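# Pull the stained block from the standing row and close the gap

## Task

Remove the yellow-brown stained block from the row of blocks standing on edge, and lay it flat on an empty part of the bench, clear of the row. Then push the row together so that the remaining grey blocks are again face to face with no gap between them.

## Robot and tools

Robot: two arms, left_arm and right_arm, each ending in a five-finger hand. The right arm has a right hand; the left arm has its mirror image, a left hand. Base poses in the scene frame: left_arm at (-0.010, +0.347, +0.043) m, right_arm at (+0.043, -0.274, +0.029) m, each turned only slightly about z. A post stands behind the arms. Loose objects may occasionally get a small shove from outside.

Scene frame: origin at table-top height, midway between the nominal arm bases. +z points up, +x points out over the table, and +y points toward the left arm. Left and right here are arm names, not sides of a camera image. All reported positions are in metres and all quaternions are wxyz in this frame. Readings can be off by a few centimetres, more at long reach.

Hand point: a point fixed to each palm, 0.05 m in front of it and 0.15 m from the wrist flange. Its +z runs along the straight fingers, +y comes out of the palm, and for the right hand +x runs across the palm away from the thumb; for the left hand +x points toward the thumb. Straight fingertips reach 0.06 to 0.07 m past the point along +z and sit 0.06 m behind it along -y. A bracket on the little-finger side of the wrist sticks out and can strike things.

Row layout (28 numbers, each between -1 and 1, always all 28 even when one arm is idle): left_arm dx, dy, dz, rx, ry, rz; then the left hand's little, ring, middle, index, thumb_bend, thumb_turn, force_limit, speed; then the same 14 for right_arm and its hand. The six pose numbers are an offset, not a pose: a shift from that arm's Hand target as it stood when the action or move began, along scene axes, with rotation about the Hand target's position. Scale: 1.0 = 0.6 m for dx, dy, dz and 1.0 = 180 degrees for rx, ry, rz, which form a single rotation vector. Six zeros asks nothing new of that arm. The hand numbers are absolute targets: +1 open or straight, -1 closed or curled; thumb_turn -1 places the thumb in front of the palm facing the fingers, +1 beside the palm. force_limit maps -1 to about 0 N and +1 to 10 N at the fingertip (15 N for the two thumb motors). speed rises from near zero at -1 to full speed at +0.48 and stays full above that. There is no 'no change' value: to hold a hand as it is, resend the eight numbers last sent to it; if nothing was ever sent, send its hand_measured six values followed by its hand_force_limit and hand_speed.

execute_actions(actions, cameras): actions is a list of actions; each action is a table of up to 15 rows, one per 1/30 s control step, and a short table repeats its last row to fill 15 steps. Every row in an action is measured from the same starting Hand target, not from the previous row; the next action starts from the new Hand target, so sending the same offset twice moves twice as far. An empty actions list returns state plus all camera images.

move(target, speed, blend, blocking, cameras): target is one 28-number row or a list of up to 15 rows; every row's offsets count from the Hand targets at the start of the move. speed is path top speed in m/s, 0.002 to 4.3, default 0.25 (turns up to twice that in rad/s), one value or one per target. blend, in metres, rounds corners of a list; 0 stops at each. Paths do not avoid obstacles and all stop after 10 s. blocking=false returns after about 0.5 s while the motion continues. The result adds a 'move:' line: done, off_target, moving, held or fault, plus limits such as paced or held.

wait(seconds, cameras): 0 to 3600 s, commands nothing new. stop(cameras): brakes a running move. zoom_image(camera, region): region [x0, y0, x1, y1] in pixels of that camera's newest image, at most 504 by 504. show_instructions(): shows reference pages. finished_scene(scene): scene may be 1 or omitted; cannot be undone.

Cameras: cam_high, cam_low, cam_left_wrist, cam_right_wrist, each 672x504. cameras=["all"] shows all, [] none.

Results: end_effector_position and end_effector_quat_wxyz of each hand point; Hand target (the last commanded pose after clipping, the base for the next offset); joint positions, velocities and torques; hand_measured, hand_stopped_by (moving, target, force, stalled, fault) and hand_load_n (newtons, positive when pushed open), each in the six-motor order above. Motor temperatures also appear.

Behaviour to expect: the orientation you request is clipped to 40 degrees from the current one each step. Friction and gravity often leave the hand 1 to 3 cm, sometimes 5 cm, short and usually lower than commanded, without any contact. Resting short does not fix itself; a new execute_actions call asks again, or send the gap as an extra offset. A blocked arm keeps pressing until commanded back past its current position.

Gripping: thumb in front of the palm, the hand closes around things about 0.035 to 0.065 m thick; thumb tip and index pad can pinch a light item up to about 0.08 m. For a gentle grip close at speed -0.94 or slower. A closed motor locks; to loosen, send a more open target than hand_measured.

Avoid: dropping the block even a few millimetres, releasing it while moving, fast impacts or hard shoves, anything leaving the table, the two hands or arms touching or gripping each other, and long holding or stretched reaching that overheats a motor (a warning at 85 °C; at 100 °C the arm goes limp for 30 to 60 s). The result must stay correct after the robot lets go.

Each tool is called after ">>>" as name(argument=value, ...) on one line, values as JSON.

Reference images:

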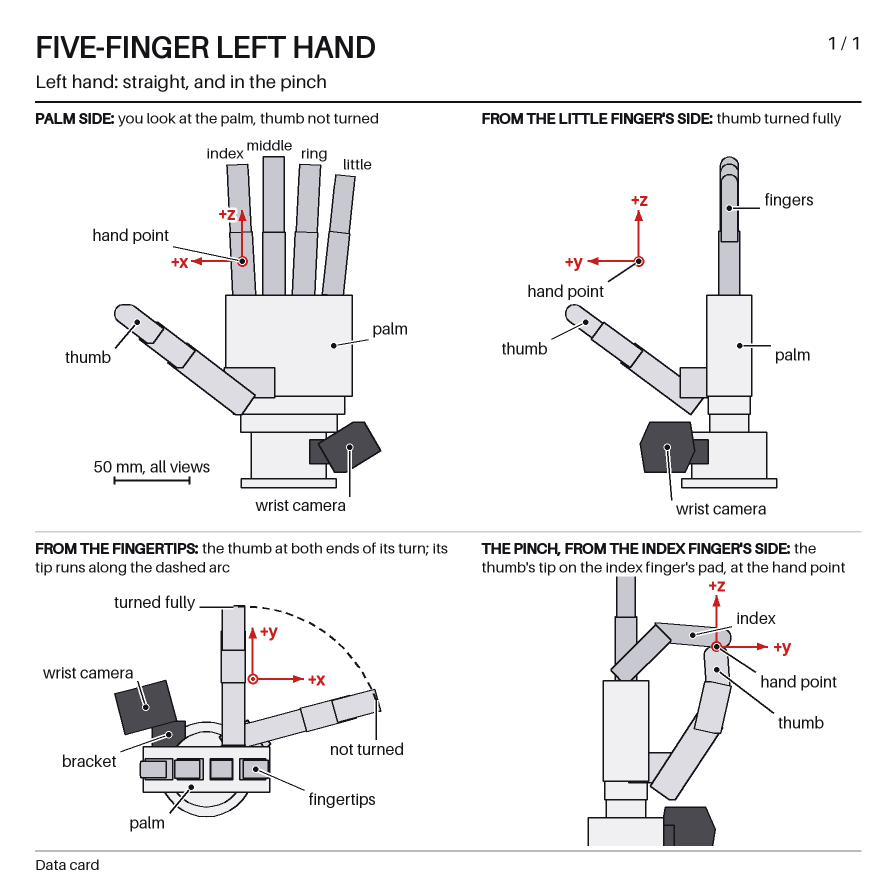

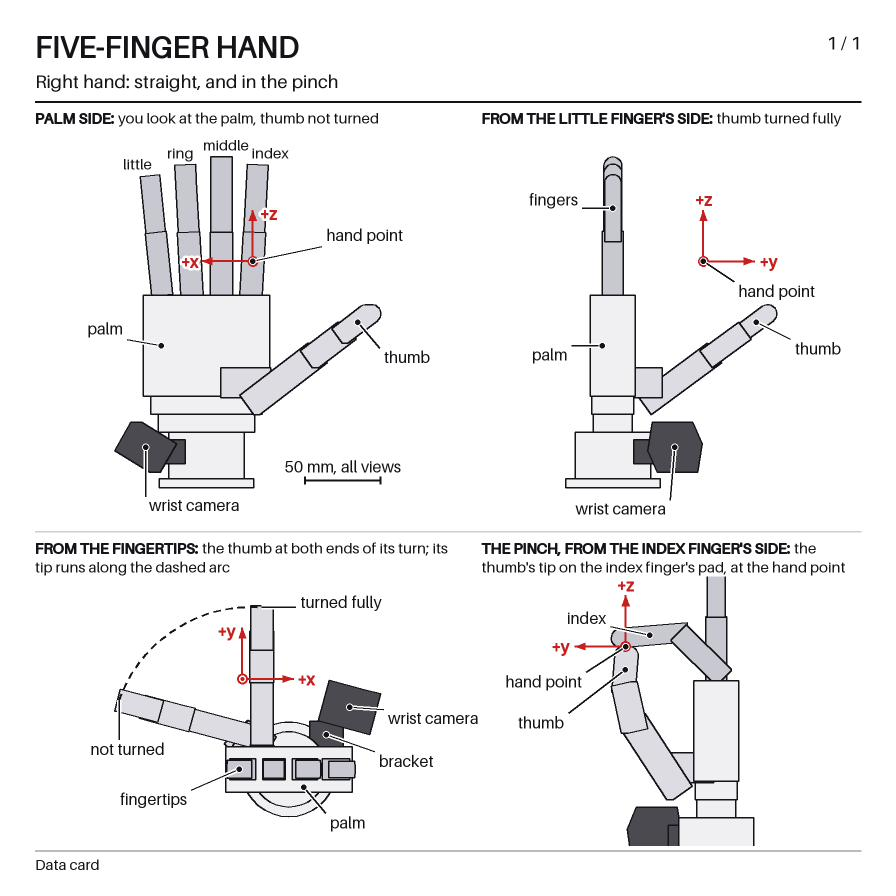

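## Session

>>> execute_actions(actions=[])

Scene clock: 0.00 s.
left_arm: end_effector_position=(+0.2804, +0.1842, +0.0955) hand_measured=(+1.000, +1.000, +1.000, +1.000, +1.000, +1.000) hand_load_n=(+0.0, +0.0, +0.0, +0.0, +0.0, +0.0) hand_stopped_by=(target, target, target, target, target, target) hand_force_limit=0.00 hand_speed=-0.80 end_effector_quat_wxyz=(+0.157, -0.400, +0.763, -0.482) | right_arm: end_effector_position=(+0.5606, +0.0569, +0.2856) hand_measured=(+1.000, +1.000, +1.000, +1.000, +1.000, +1.000) hand_load_n=(+0.0, +0.0, +0.0, +0.0, +0.0, +0.0) hand_stopped_by=(target, target, target, target, target, target) hand_force_limit=0.00 hand_speed=-0.80 end_effector_quat_wxyz=(+0.063, +0.889, +0.298, +0.341)
Joint positions: left_arm=[-0.178 0.975 0.275 0.101 0.535 0.167] | right_arm=[0.809 1.642 1.539 -0.866 0.4 -1.56]
Joint velocities: within noise
Joint torques (N m): no reading
Motor temperatures (°C): left_arm=[25 30 27 23 30 24] | right_arm=[27 28 24 27 26 25]
Heat: left arm: hottest shoulder 30 °C; right arm: hottest shoulder 28 °C.
Hand target: left_arm +0.2885, +0.1830, +0.1039; +0.164, -0.395, +0.761, -0.488 | right_arm +0.5647, +0.0610, +0.3001; +0.056, +0.886, +0.294, +0.355

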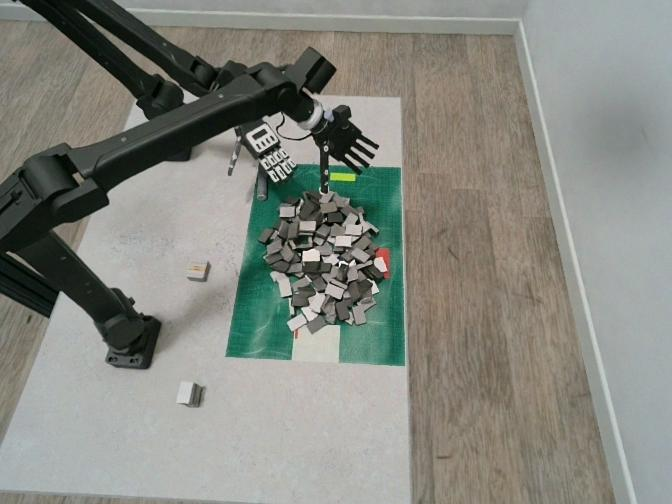

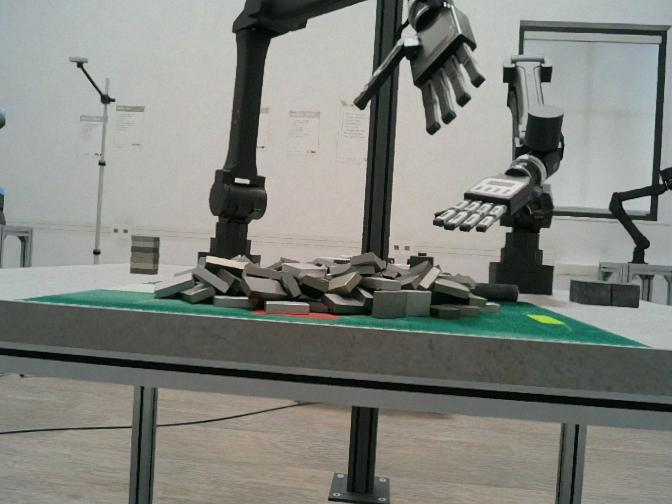

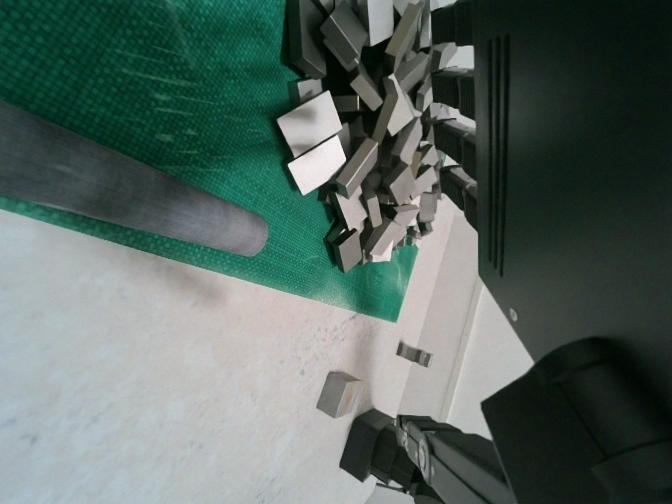

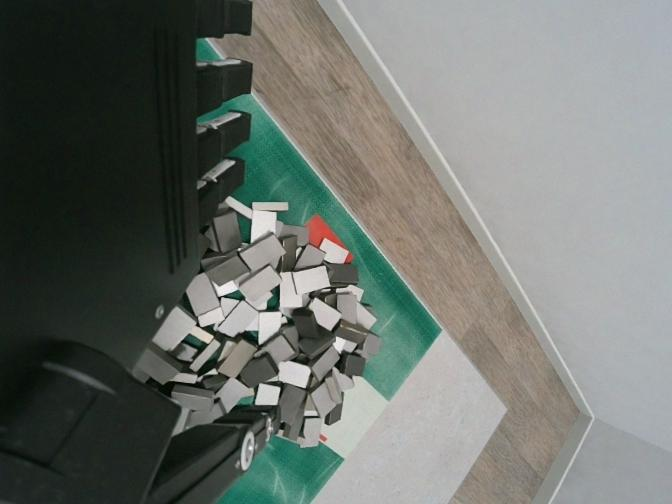

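>>> zoom_image(camera="cam_high", region=[140, 230, 260, 320])

>>> zoom_image(camera="cam_high", region=[140, 350, 260, 440])

>>> zoom_image(camera="cam_high", region=[210, 150, 420, 370])

>>> zoom_image(camera="cam_low", region=[100, 200, 672, 340])

>>> zoom_image(camera="cam_left_wrist", region=[260, 300, 480, 460])

Scaled by 4.200 from the camera's image (finer frame: 960x720).

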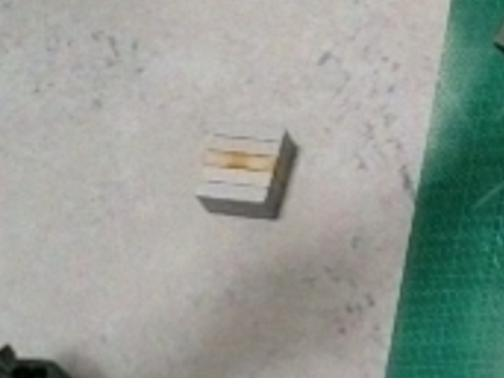

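Scaled by 4.200 from the camera's image (finer frame: 960x720).

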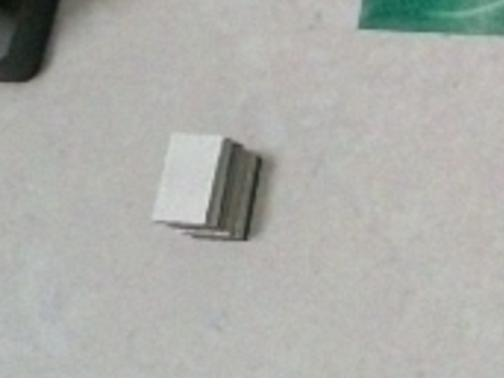

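Scaled by 2.291 from the camera's image (finer frame: 960x720).

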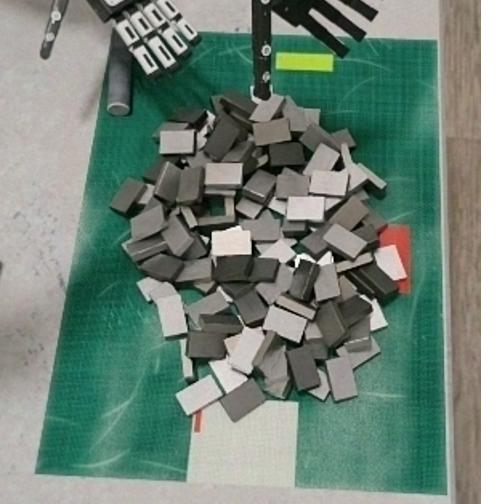

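Region (100, 200, 672, 340) is 572x140 pixels. A region can be at most 504 by 504 pixels.

Scaled by 2.291 from the camera's image (finer frame: 960x720).

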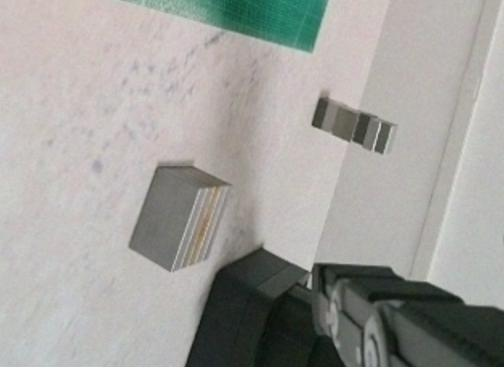

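>>> move(target=[0,0,0,0,0,0, 1,1,1,1,1,1, 0,-0.8, -0.108,-0.7,0.02,0,0,-0.25, 1,1,1,1,1,1, 0,-0.8], speed=0.25, cameras=["cam_high","cam_right_wrist"])

Scene clock: 16.60 s.
left_arm: end_effector_position=(+0.2804, +0.1842, +0.0955) hand_measured=(+1.000, +1.000, +1.000, +1.000, +1.000, +1.000) hand_load_n=(+0.0, +0.0, +0.0, +0.0, +0.0, +0.0) hand_stopped_by=(target, target, target, target, target, target) hand_force_limit=0.00 hand_speed=-0.80 end_effector_quat_wxyz=(+0.157, -0.400, +0.763, -0.482) | right_arm: end_effector_position=(+0.5036, -0.3578, +0.3062) hand_measured=(+1.000, +1.000, +1.000, +1.000, +1.000, +1.000) hand_load_n=(+0.0, +0.0, +0.0, +0.0, +0.0, +0.0) hand_stopped_by=(target, target, target, target, target, target) hand_force_limit=0.00 hand_speed=-0.80 end_effector_quat_wxyz=(+0.188, +0.932, -0.072, +0.302)
Joint positions: left_arm=[-0.178 0.975 0.275 0.101 0.535 0.167] | right_arm=[0.145 1.279 1.204 -0.92 0.472 -1.439]
Joint torques (N m): left_arm=[2.08 -2.37 8.24 1.26 0.24 0.1] | right_arm=[-0.67 -9.64 9.28 0.87 0.19 -0.1]
Heat: left arm: hottest shoulder 30 °C; right arm: hottest shoulder 28 °C.
Hand target: left_arm +0.2885, +0.1830, +0.1039; +0.164, -0.395, +0.761, -0.488 | right_arm +0.4999, -0.3590, +0.3120; +0.188, +0.931, -0.068, +0.306
Off the commanded pose: left_arm 0.012 m, 1 deg | right_arm 0.007 m, 1 deg.
move: done

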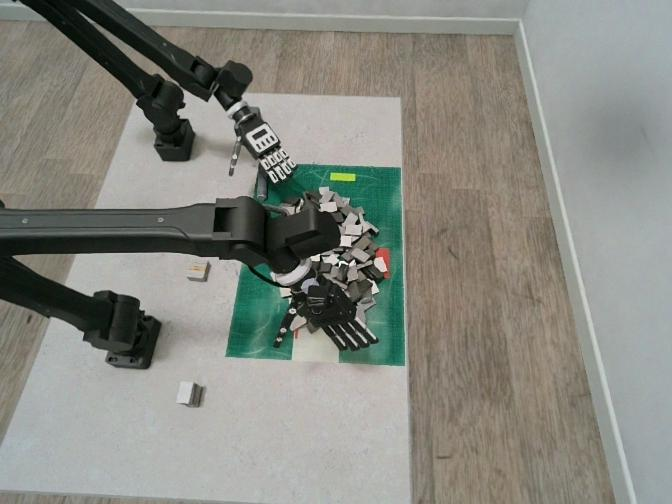

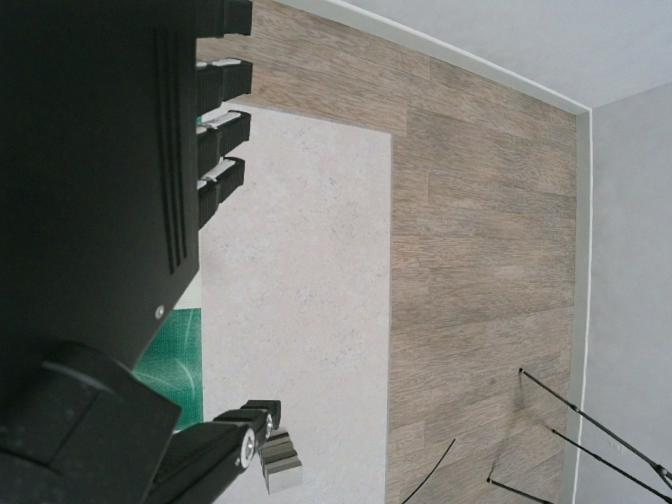

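>>> move(target=[[-0.0475,-0.1,0.16,0.05,0,-0.14, 1,1,1,1,1,1, 0,-0.8, 0,0,0,0,0,0, 1,1,1,1,1,1, 0,-0.8],[-0.0475,-0.24,0.14,0.1055,0,-0.283, 1,1,1,1,1,1, 0,-0.8, 0,0,0,0,0,0, 1,1,1,1,1,1, 0,-0.8]], speed=0.2, blend=[0.03,0], cameras=["cam_high","cam_left_wrist"])

Scene clock: 20.13 s.
left_arm: end_effector_position=(+0.2478, +0.0490, +0.1744) hand_measured=(+1.000, +1.000, +1.000, +1.000, +1.000, +1.000) hand_load_n=(+0.0, +0.0, +0.0, +0.0, +0.0, +0.0) hand_stopped_by=(target, target, target, target, target, target) hand_force_limit=0.00 hand_speed=-0.80 end_effector_quat_wxyz=(-0.010, -0.013, +0.926, -0.376) | right_arm: end_effector_position=(+0.5036, -0.3578, +0.3063) hand_measured=(+1.000, +1.000, +1.000, +1.000, +1.000, +1.000) hand_load_n=(+0.0, +0.0, +0.0, +0.0, +0.0, +0.0) hand_stopped_by=(target, target, target, target, target, target) hand_force_limit=0.00 hand_speed=-0.80 end_effector_quat_wxyz=(+0.188, +0.932, -0.071, +0.302)
Joint positions: left_arm=[-0.637 1.242 0.883 -0.711 0.615 0.772] | right_arm=[0.145 1.279 1.204 -0.92 0.472 -1.44]
Joint torques (N m): left_arm=[1.49 -6.18 11.23 0.4 0.38 0.25] | right_arm=[-1.03 -10.05 9.35 0.81 0.18 -0.08]
Heat: left arm: hottest shoulder 30 °C; right arm: hottest shoulder 28 °C.
Hand target: left_arm +0.2601, +0.0390, +0.1878; +0.001, +0.000, +0.924, -0.383 | right_arm +0.4999, -0.3590, +0.3120; +0.188, +0.931, -0.068, +0.306
Off the commanded pose: left_arm 0.021 m, 2 deg | right_arm 0.007 m, 1 deg.
move: off_target (left_arm)

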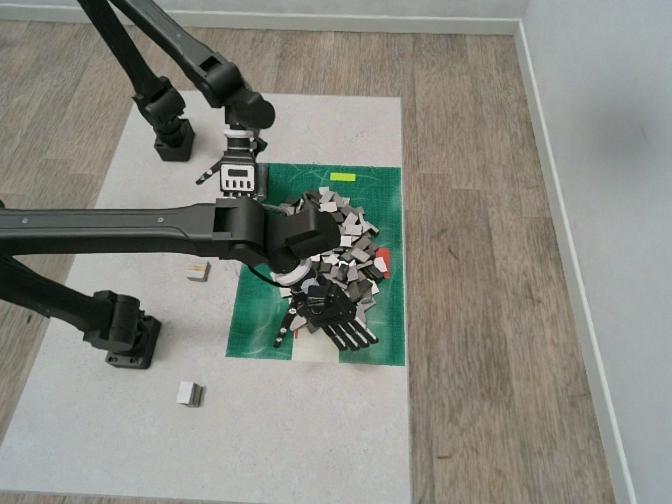

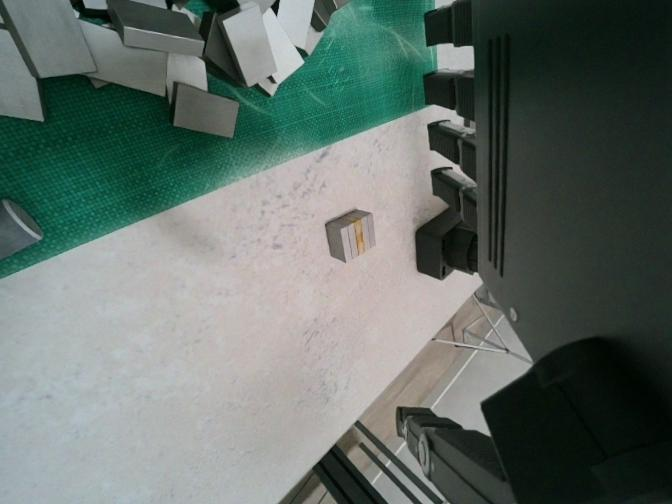

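>>> zoom_image(camera="cam_left_wrist", region=[310, 195, 400, 275])

Scaled by 5.600 from the camera's image (finer frame: 960x720).

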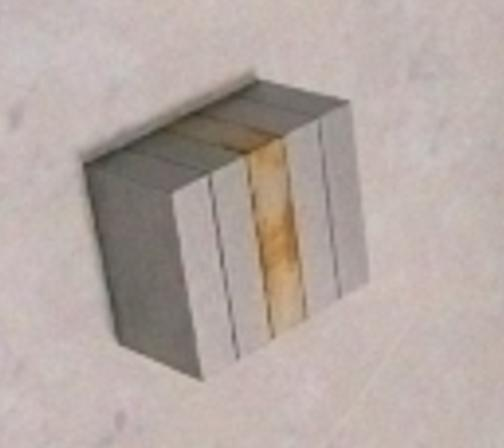

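>>> move(target=[-0.172,-0.19,-0.11,-0.139,0,0, -1,-1,-1,0,1,1, 0,-0.4, 0,0,0,0,0,0, 1,1,1,1,1,1, 0,-0.8], speed=0.15, cameras=["cam_high","cam_left_wrist"])

Scene clock: 30.40 s.
left_arm: end_effector_position=(+0.1592, -0.0740, +0.1259) hand_measured=(-1.000, -1.000, -1.000, +0.000, +1.000, +1.000) hand_load_n=(+0.0, +0.0, +0.0, +0.0, +0.0, -0.5) hand_stopped_by=(target, target, target, target, target, target) hand_force_limit=0.00 hand_speed=-0.40 end_effector_quat_wxyz=(+0.005, +0.005, +0.819, -0.574) | right_arm: end_effector_position=(+0.5036, -0.3578, +0.3063) hand_measured=(+1.000, +1.000, +1.000, +1.000, +1.000, +1.000) hand_load_n=(+0.0, +0.0, +0.0, +0.0, +0.0, +0.0) hand_stopped_by=(target, target, target, target, target, target) hand_force_limit=0.00 hand_speed=-0.80 end_effector_quat_wxyz=(+0.188, +0.932, -0.071, +0.302)
Joint positions: left_arm=[-0.941 1.327 0.514 0.384 0.608 0.271] | right_arm=[0.145 1.279 1.204 -0.92 0.472 -1.44]
Joint torques (N m): left_arm=[1.55 -5.42 6.19 1.77 0.1 -0.03] | right_arm=[-0.44 -9.93 9.2 0.99 0.19 -0.09]
Heat: left arm: hottest elbow 31 °C; right arm: hottest shoulder 28 °C.
Hand target: left_arm +0.1568, -0.0749, +0.1218; +0.001, +0.000, +0.819, -0.574 | right_arm +0.4999, -0.3590, +0.3120; +0.188, +0.931, -0.068, +0.306
Off the commanded pose: left_arm 0.005 m, 1 deg | right_arm 0.007 m, 1 deg.
move: done

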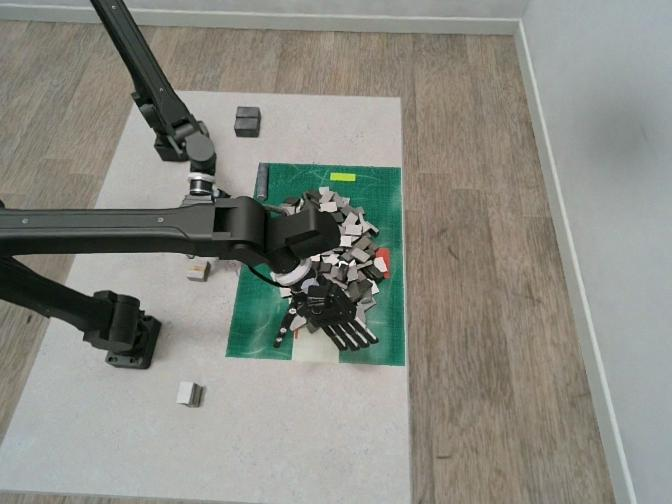

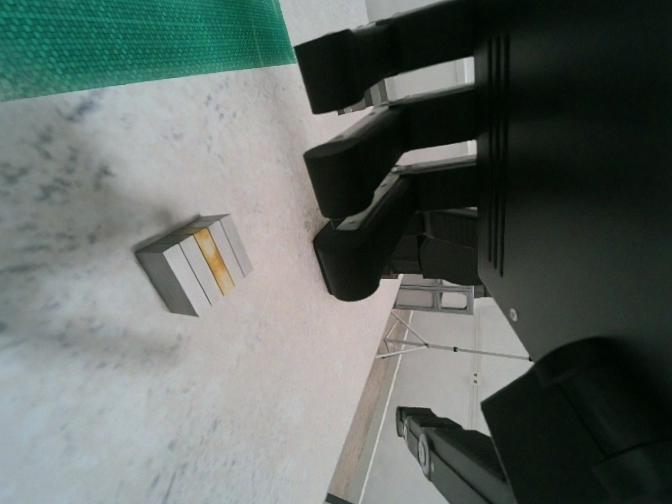

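>>> zoom_image(camera="cam_left_wrist", region=[120, 150, 440, 390])

Scaled by 1.575 from the camera's image (finer frame: 960x720).

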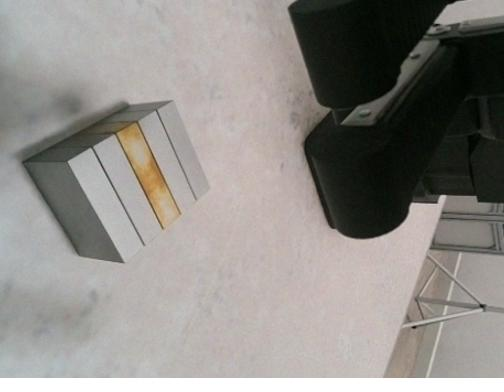

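>>> move(target=[0.027,0.015,-0.083,0,0,0, -1,-1,-1,0,1,1, 0,-0.4, 0,0,0,0,0,0, 1,1,1,1,1,1, 0,-0.8], speed=0.1, cameras=["cam_high","cam_left_wrist","cam_low"])

>>> zoom_image(camera="cam_left_wrist", region=[180, 150, 480, 390])

Scene clock: 34.60 s.
left_arm: end_effector_position=(+0.1700, -0.0678, +0.0761) hand_measured=(-1.000, -1.000, -1.000, +0.000, +1.000, +1.000) hand_load_n=(+0.0, +0.0, +0.0, +0.0, +0.0, +0.0) hand_stopped_by=(target, target, target, target, target, target) hand_force_limit=0.00 hand_speed=-0.40 end_effector_quat_wxyz=(-0.004, -0.003, +0.819, -0.573) | right_arm: end_effector_position=(+0.5036, -0.3578, +0.3063) hand_measured=(+1.000, +1.000, +1.000, +1.000, +1.000, +1.000) hand_load_n=(+0.0, +0.0, +0.0, +0.0, +0.0, +0.0) hand_stopped_by=(target, target, target, target, target, target) hand_force_limit=0.00 hand_speed=-0.80 end_effector_quat_wxyz=(+0.188, +0.932, -0.071, +0.302)
Joint positions: left_arm=[-0.897 1.5 0.482 0.572 0.655 0.272] | right_arm=[0.145 1.279 1.204 -0.92 0.472 -1.44]
Joint torques (N m): left_arm=[2.73 -6.59 5.04 1.69 0.29 0.19] | right_arm=[-1.2 -9.99 9.42 0.96 0.18 -0.09]
Heat: left arm: hottest elbow 31 °C; right arm: hottest shoulder 28 °C.
Hand target: left_arm +0.1730, -0.0660, +0.0721; +0.001, +0.000, +0.819, -0.574 | right_arm +0.4999, -0.3590, +0.3120; +0.188, +0.931, -0.068, +0.306
Off the commanded pose: left_arm 0.005 m, 1 deg | right_arm 0.007 m, 1 deg.
move: done
Images, in order (width x height): cam_high 672x504, cam_low 672x504, cam_left_wrist 672x504.

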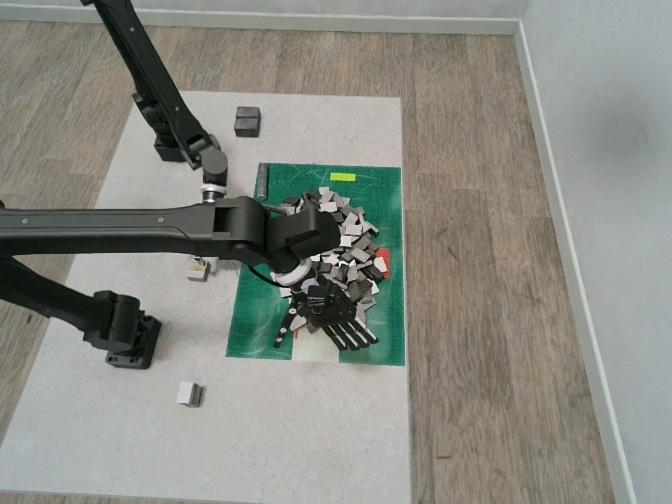

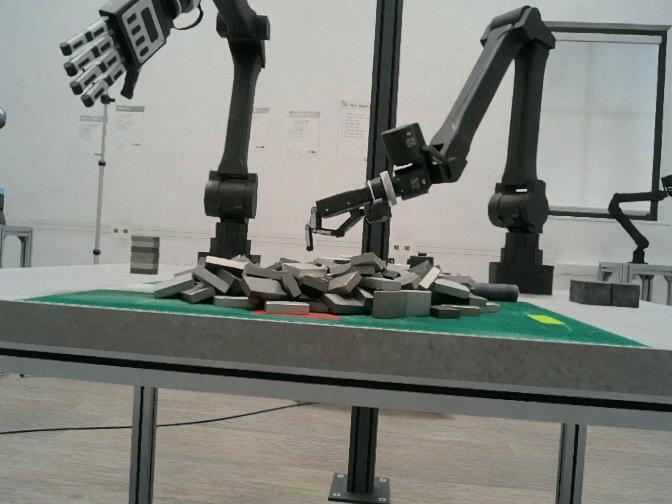

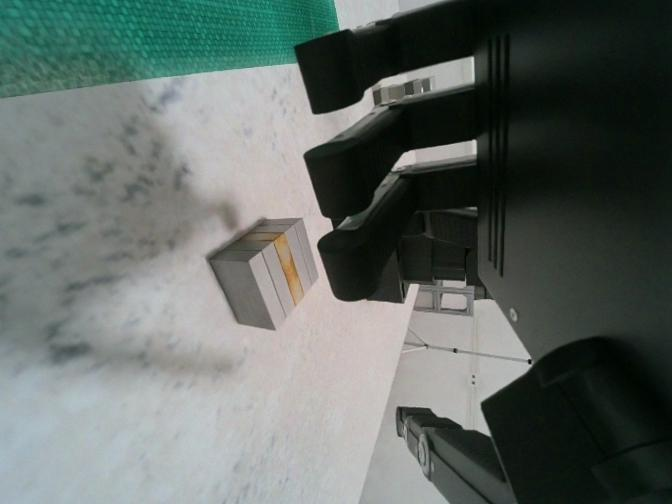

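Scaled by 1.680 from the camera's image (finer frame: 960x720).

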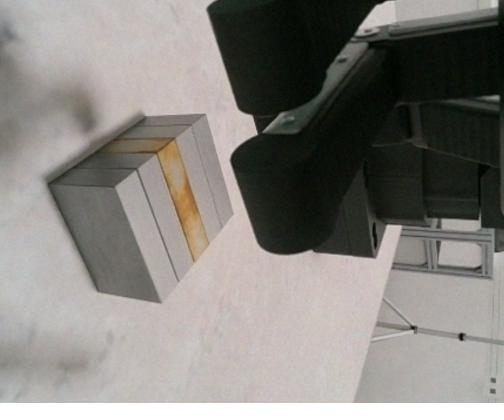

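>>> move(target=[0,0,-0.022,0,0,0, -1,-1,-1,0,1,1, 0,-0.4, 0,0,0,0,0,0, 1,1,1,1,1,1, 0,-0.8], speed=0.05, cameras=["cam_left_wrist"])

>>> zoom_image(camera="cam_left_wrist", region=[220, 180, 420, 340])

Scene clock: 36.20 s.
left_arm: end_effector_position=(+0.1703, -0.0681, +0.0638) hand_measured=(-1.000, -1.000, -1.000, +0.000, +1.000, +1.000) hand_load_n=(+0.0, +0.0, +0.0, +0.0, +0.0, +0.0) hand_stopped_by=(target, target, target, target, target, target) hand_force_limit=0.00 hand_speed=-0.40 end_effector_quat_wxyz=(-0.004, -0.002, +0.819, -0.574) | right_arm: end_effector_position=(+0.5036, -0.3578, +0.3063) hand_measured=(+1.000, +1.000, +1.000, +1.000, +1.000, +1.000) hand_load_n=(+0.0, +0.0, +0.0, +0.0, +0.0, +0.0) hand_stopped_by=(target, target, target, target, target, target) hand_force_limit=0.00 hand_speed=-0.80 end_effector_quat_wxyz=(+0.188, +0.932, -0.071, +0.302)
Joint positions: left_arm=[-0.897 1.547 0.475 0.628 0.655 0.273] | right_arm=[0.145 1.279 1.204 -0.92 0.472 -1.44]
Joint torques (N m): left_arm=[2.49 -6.48 4.74 1.68 0.27 0.19] | right_arm=[-0.85 -9.29 9.16 0.79 0.19 -0.05]
Heat: left arm: hottest elbow 31 °C; right arm: hottest shoulder 28 °C.
Hand target: left_arm +0.1731, -0.0660, +0.0590; +0.001, +0.000, +0.819, -0.574 | right_arm +0.4999, -0.3590, +0.3120; +0.188, +0.931, -0.068, +0.306
Off the commanded pose: left_arm 0.006 m, 1 deg | right_arm 0.007 m, 1 deg.
move: done

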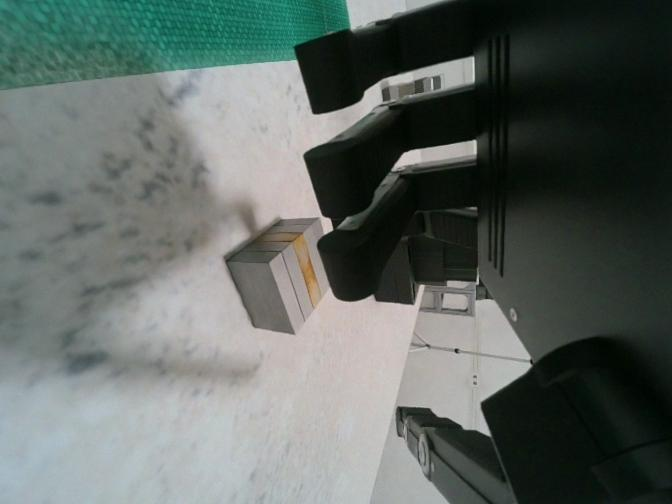

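Scaled by 2.520 from the camera's image (finer frame: 960x720).

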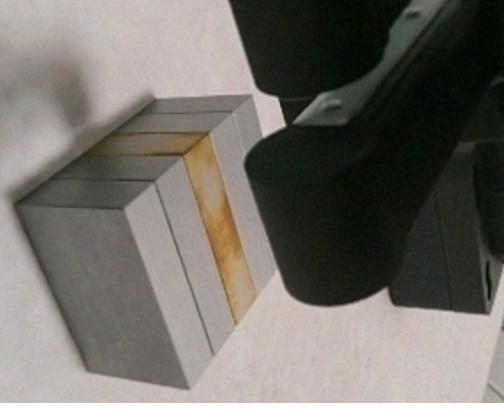

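>>> execute_actions(actions=[])

>>> zoom_image(camera="cam_high", region=[160, 220, 260, 300])

Scene clock: 37.37 s.
left_arm: end_effector_position=(+0.1703, -0.0681, +0.0638) hand_measured=(-1.000, -1.000, -1.000, +0.000, +1.000, +1.000) hand_load_n=(+0.0, +0.0, +0.0, +0.0, +0.0, +0.0) hand_stopped_by=(target, target, target, target, target, target) hand_force_limit=0.00 hand_speed=-0.40 end_effector_quat_wxyz=(-0.004, -0.002, +0.819, -0.574) | right_arm: end_effector_position=(+0.5036, -0.3578, +0.3063) hand_measured=(+1.000, +1.000, +1.000, +1.000, +1.000, +1.000) hand_load_n=(+0.0, +0.0, +0.0, +0.0, +0.0, +0.0) hand_stopped_by=(target, target, target, target, target, target) hand_force_limit=0.00 hand_speed=-0.80 end_effector_quat_wxyz=(+0.188, +0.932, -0.071, +0.302)
Joint positions: left_arm=[-0.897 1.547 0.475 0.628 0.655 0.273] | right_arm=[0.145 1.279 1.204 -0.92 0.472 -1.44]
Joint velocities: within noise
Joint torques (N m): left_arm=[2.78 -6.53 4.67 1.85 0.26 0.17] | right_arm=[-0.79 -9.52 9.13 0.84 0.2 -0.09]
Motor temperatures (°C): left_arm=[25 30 31 24 30 24] | right_arm=[27 28 26 27 26 25]
Heat: left arm: hottest elbow 31 °C; right arm: hottest shoulder 28 °C.
Hand target: left_arm +0.1731, -0.0660, +0.0590; +0.001, +0.000, +0.819, -0.574 | right_arm +0.4999, -0.3590, +0.3120; +0.188, +0.931, -0.068, +0.306
Off the commanded pose: left_arm 0.006 m, 1 deg | right_arm 0.007 m, 1 deg.

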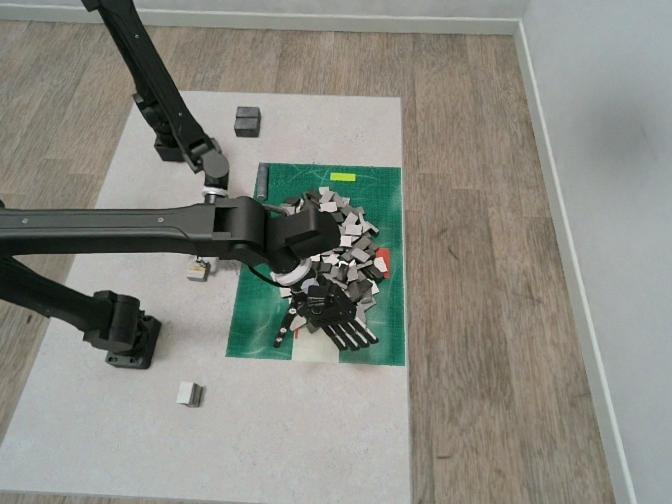

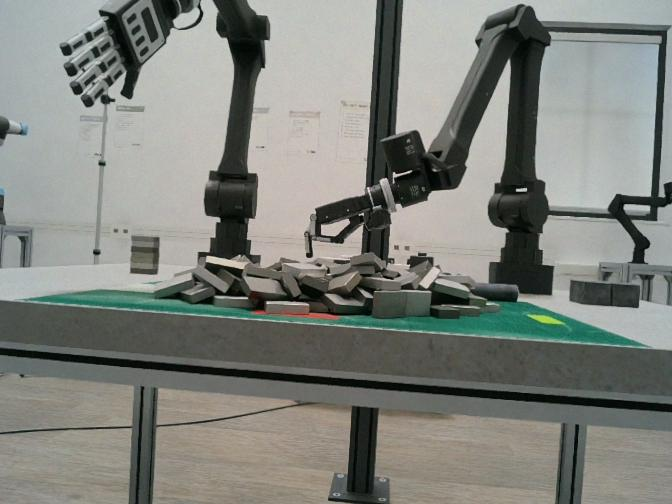

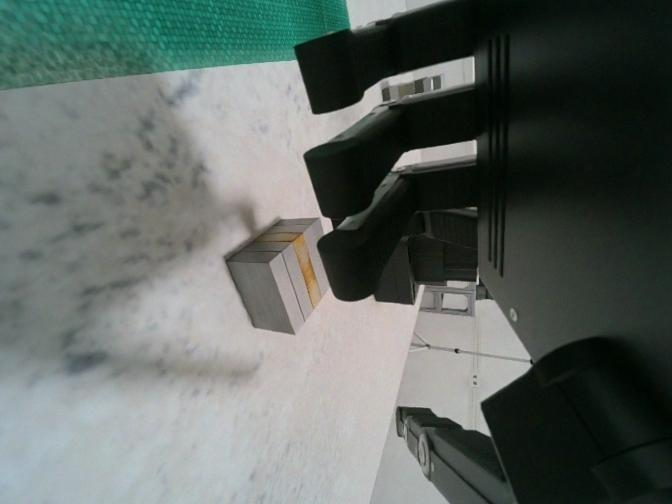

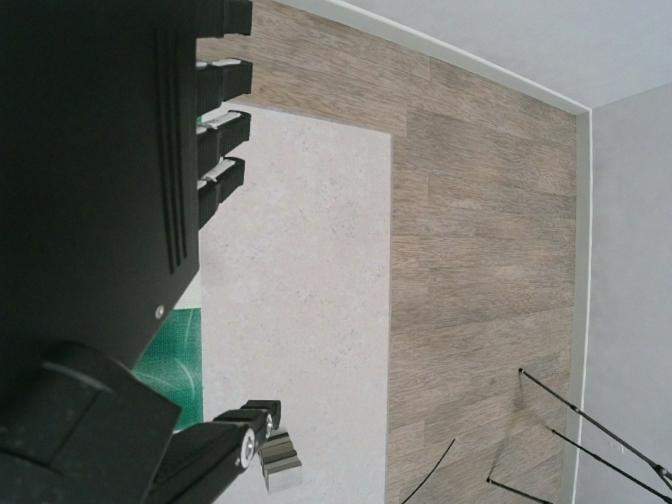

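Scaled by 5.040 from the camera's image (finer frame: 960x720).

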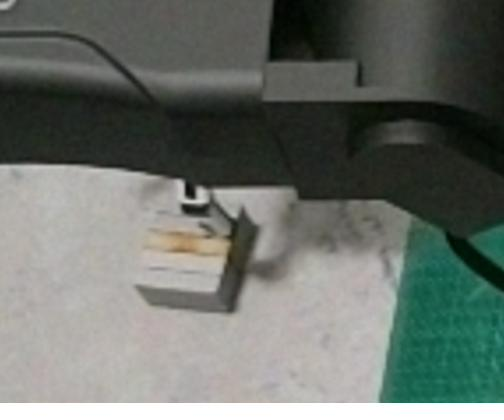

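>>> move(target=[0,0,0,0,0,0, -1,-1,-1,0,1,1, 0,-0.4, -0.32,-0.49,0.0,0,0,-0.25, 1,1,1,1,1,1, 0,-0.8], speed=0.3, cameras=["cam_high","cam_right_wrist"])

>>> zoom_image(camera="cam_high", region=[160, 220, 260, 300])

Scene clock: 39.87 s.
left_arm: end_effector_position=(+0.1703, -0.0681, +0.0638) hand_measured=(-1.000, -1.000, -1.000, +0.000, +1.000, +1.000) hand_load_n=(+0.0, +0.0, +0.0, +0.0, +0.0, +0.0) hand_stopped_by=(target, target, target, target, target, target) hand_force_limit=0.00 hand_speed=-0.40 end_effector_quat_wxyz=(-0.004, -0.002, +0.819, -0.574) | right_arm: end_effector_position=(+0.2944, -0.6417, +0.2892) hand_measured=(+1.000, +1.000, +1.000, +1.000, +1.000, +1.000) hand_load_n=(+0.0, +0.0, +0.0, +0.5, +0.0, +0.0) hand_stopped_by=(target, target, target, target, target, target) hand_force_limit=0.00 hand_speed=-0.80 end_effector_quat_wxyz=(+0.285, +0.842, -0.420, +0.185)
Joint positions: left_arm=[-0.897 1.547 0.475 0.628 0.655 0.273] | right_arm=[-0.628 1.25 1.146 -0.945 0.479 -1.428]
Joint torques (N m): left_arm=[2.67 -6.59 4.64 1.84 0.28 0.21] | right_arm=[-0.44 -7.65 14.13 1.73 0.23 -0.06]
Heat: left arm: hottest elbow 31 °C; right arm: hottest shoulder 28 °C.
Hand target: left_arm +0.1731, -0.0660, +0.0590; +0.001, +0.000, +0.819, -0.574 | right_arm +0.3080, -0.6529, +0.3120; +0.290, +0.834, -0.419, +0.211
Off the commanded pose: left_arm 0.006 m, 1 deg | right_arm 0.029 m, 3 deg.
move: off_target (right_arm)

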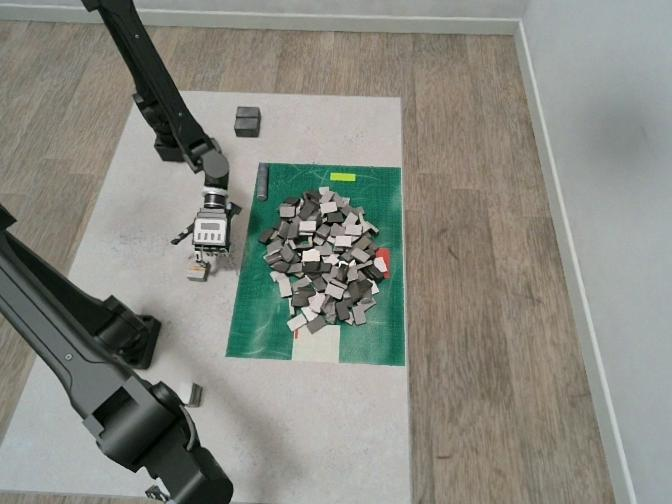

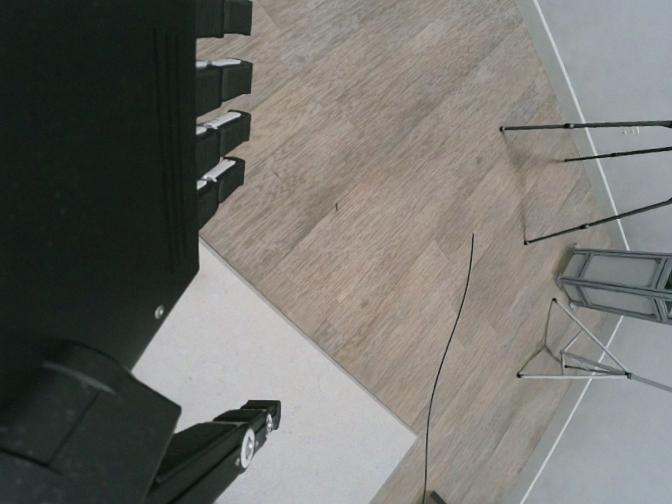

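Scaled by 5.040 from the camera's image (finer frame: 960x720).

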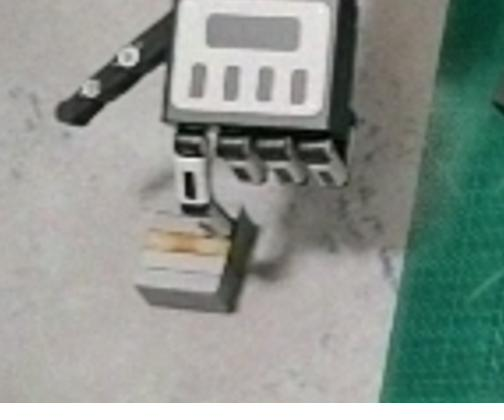

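>>> move(target=[0,-0.008,-0.014,0,0,0, -1,-1,-1,0,1,1, 0,-0.4, 0,0,0,0,0,0, 1,1,1,1,1,1, 0,-0.8], speed=0.05, cameras=["cam_high","cam_left_wrist"])

>>> zoom_image(camera="cam_high", region=[170, 235, 230, 285])

>>> zoom_image(camera="cam_left_wrist", region=[220, 180, 420, 340])

Scene clock: 42.03 s.
left_arm: end_effector_position=(+0.1718, -0.0689, +0.0532) hand_measured=(-1.000, -1.000, -1.000, +0.000, +1.000, +1.000) hand_load_n=(+0.0, +0.0, +0.0, +0.0, +0.0, +0.0) hand_stopped_by=(target, target, target, target, target, target) hand_force_limit=0.00 hand_speed=-0.40 end_effector_quat_wxyz=(-0.003, -0.004, +0.820, -0.573) | right_arm: end_effector_position=(+0.2944, -0.6417, +0.2892) hand_measured=(+1.000, +1.000, +1.000, +1.000, +1.000, +1.000) hand_load_n=(+0.0, +0.0, +0.0, +0.0, +0.0, +0.0) hand_stopped_by=(target, target, target, target, target, target) hand_force_limit=0.00 hand_speed=-0.80 end_effector_quat_wxyz=(+0.285, +0.842, -0.420, +0.185)
Joint positions: left_arm=[-0.897 1.587 0.475 0.665 0.65 0.273] | right_arm=[-0.628 1.25 1.146 -0.945 0.479 -1.429]
Joint torques (N m): left_arm=[1.61 -6.71 4.94 1.61 0.13 0.15] | right_arm=[-0.73 -8 14.19 1.54 0.18 -0.08]
Heat: left arm: hottest elbow 31 °C; right arm: hottest shoulder 28 °C.
Hand target: left_arm +0.1731, -0.0708, +0.0506; +0.001, +0.000, +0.819, -0.574 | right_arm +0.3080, -0.6529, +0.3120; +0.290, +0.834, -0.419, +0.211
Off the commanded pose: left_arm 0.003 m, 1 deg | right_arm 0.029 m, 3 deg.
move: done

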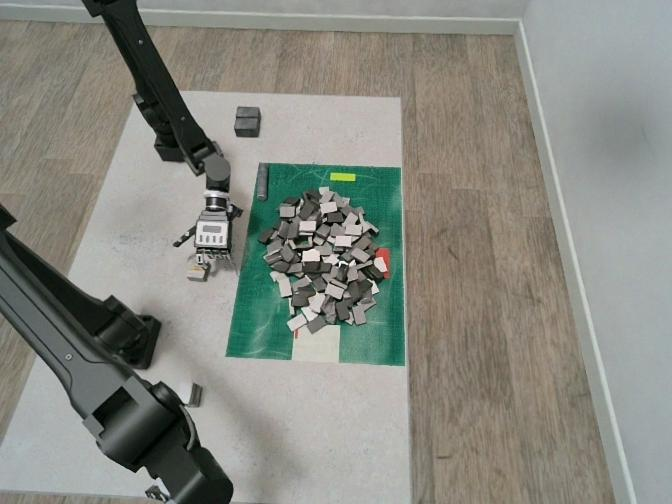

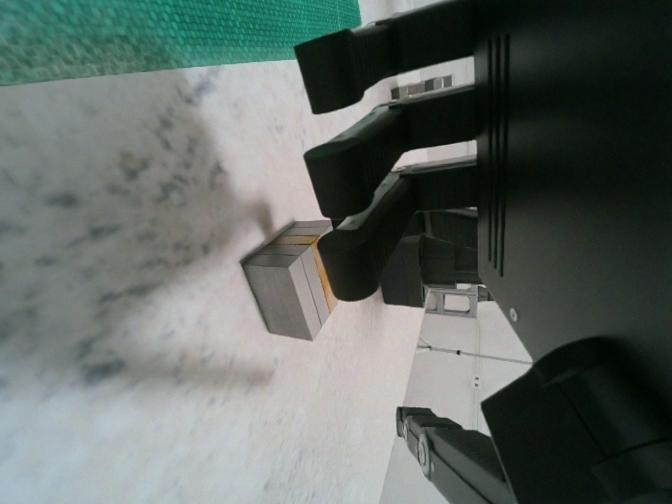

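Scaled by 8.400 from the camera's image (finer frame: 960x720).

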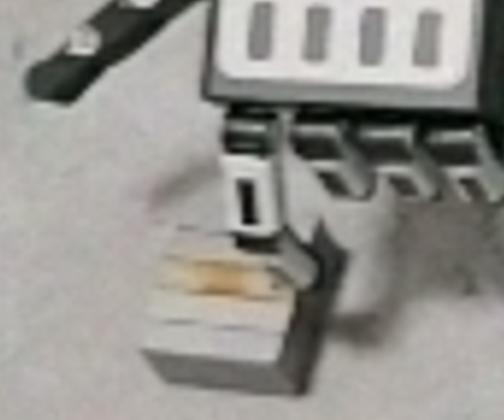

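Scaled by 2.520 from the camera's image (finer frame: 960x720).

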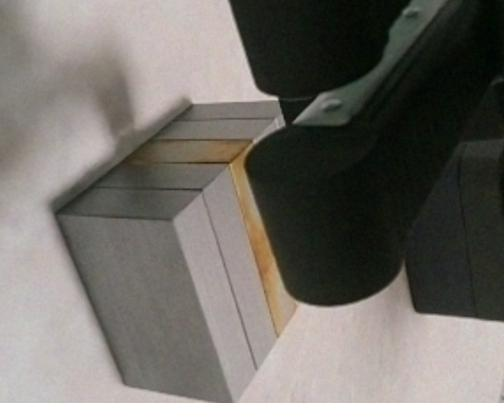

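>>> zoom_image(camera="cam_high", region=[182, 250, 218, 284])

Scaled by 14.000 from the camera's image (finer frame: 960x720).

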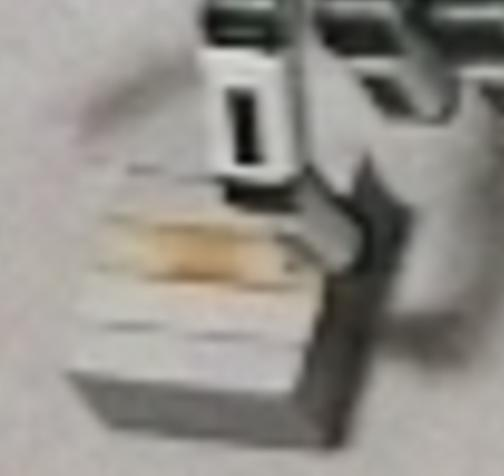

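>>> move(target=[-0.017,0,-0.006,0,0,0, -1,-1,-1,0,1,1, 0,-0.4, 0,0,0,0,0,0, 1,1,1,1,1,1, 0,-0.8], speed=0.05, cameras=["cam_high","cam_left_wrist"])

>>> zoom_image(camera="cam_high", region=[182, 250, 218, 284])

>>> zoom_image(camera="cam_left_wrist", region=[220, 180, 420, 340])

Scene clock: 46.03 s.
left_arm: end_effector_position=(+0.1666, -0.0709, +0.0529) hand_measured=(-1.000, -1.000, -1.000, +0.000, +1.000, +1.000) hand_load_n=(+0.0, +0.0, +0.0, +0.0, +0.0, +0.0) hand_stopped_by=(target, target, target, target, target, target) hand_force_limit=0.00 hand_speed=-0.40 end_effector_quat_wxyz=(+0.005, +0.001, +0.818, -0.576) | right_arm: end_effector_position=(+0.2944, -0.6417, +0.2892) hand_measured=(+1.000, +1.000, +1.000, +1.000, +1.000, +1.000) hand_load_n=(+0.0, +0.0, +0.0, +0.0, +0.0, +0.0) hand_stopped_by=(target, target, target, target, target, target) hand_force_limit=0.00 hand_speed=-0.80 end_effector_quat_wxyz=(+0.285, +0.842, -0.420, +0.185)
Joint positions: left_arm=[-0.917 1.587 0.462 0.696 0.629 0.273] | right_arm=[-0.628 1.25 1.146 -0.945 0.479 -1.429]
Joint torques (N m): left_arm=[1.67 -6.71 4.22 1.83 0.08 0.05] | right_arm=[-0.32 -7.3 14.02 1.5 0.25 -0.09]
Heat: left arm: hottest shoulder 30 °C; right arm: hottest shoulder 28 °C.
Hand target: left_arm +0.1626, -0.0708, +0.0469; +0.000, +0.000, +0.819, -0.574 | right_arm +0.3080, -0.6529, +0.3120; +0.290, +0.834, -0.419, +0.211
Off the commanded pose: left_arm 0.007 m, 1 deg | right_arm 0.029 m, 3 deg.
move: done

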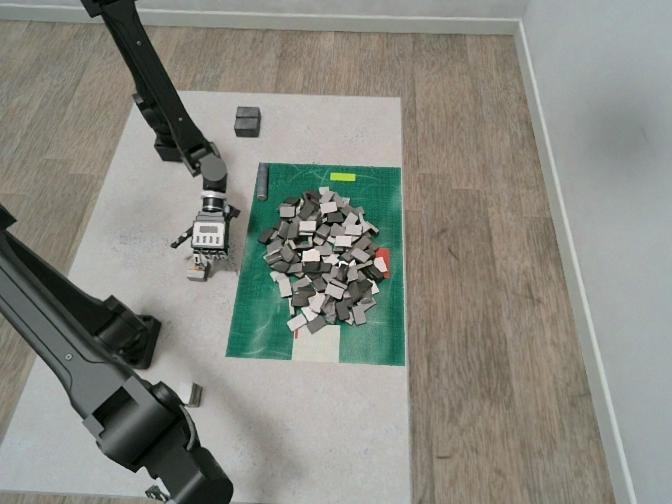

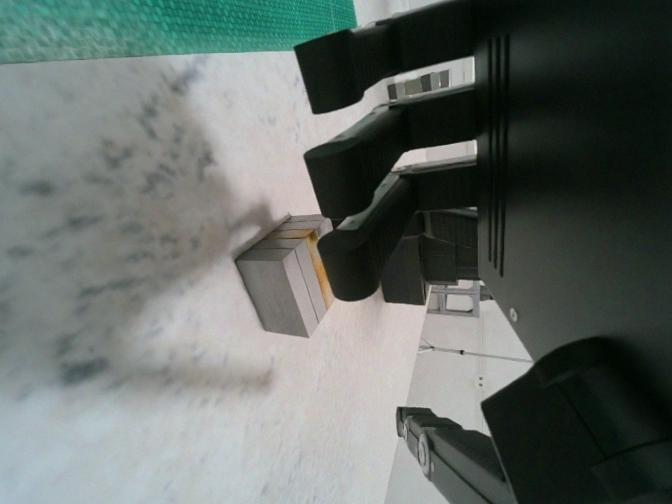

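Scaled by 14.000 from the camera's image (finer frame: 960x720).

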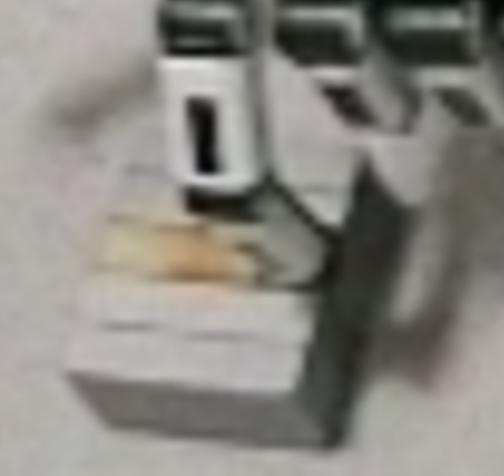

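Scaled by 2.520 from the camera's image (finer frame: 960x720).

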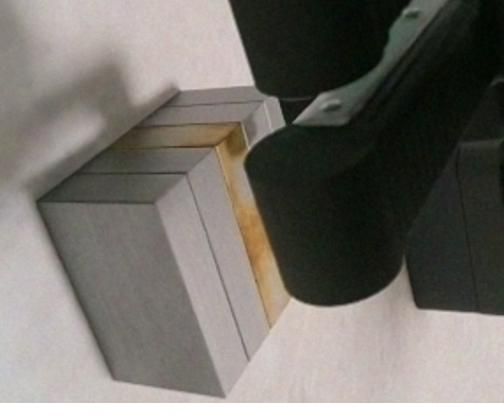

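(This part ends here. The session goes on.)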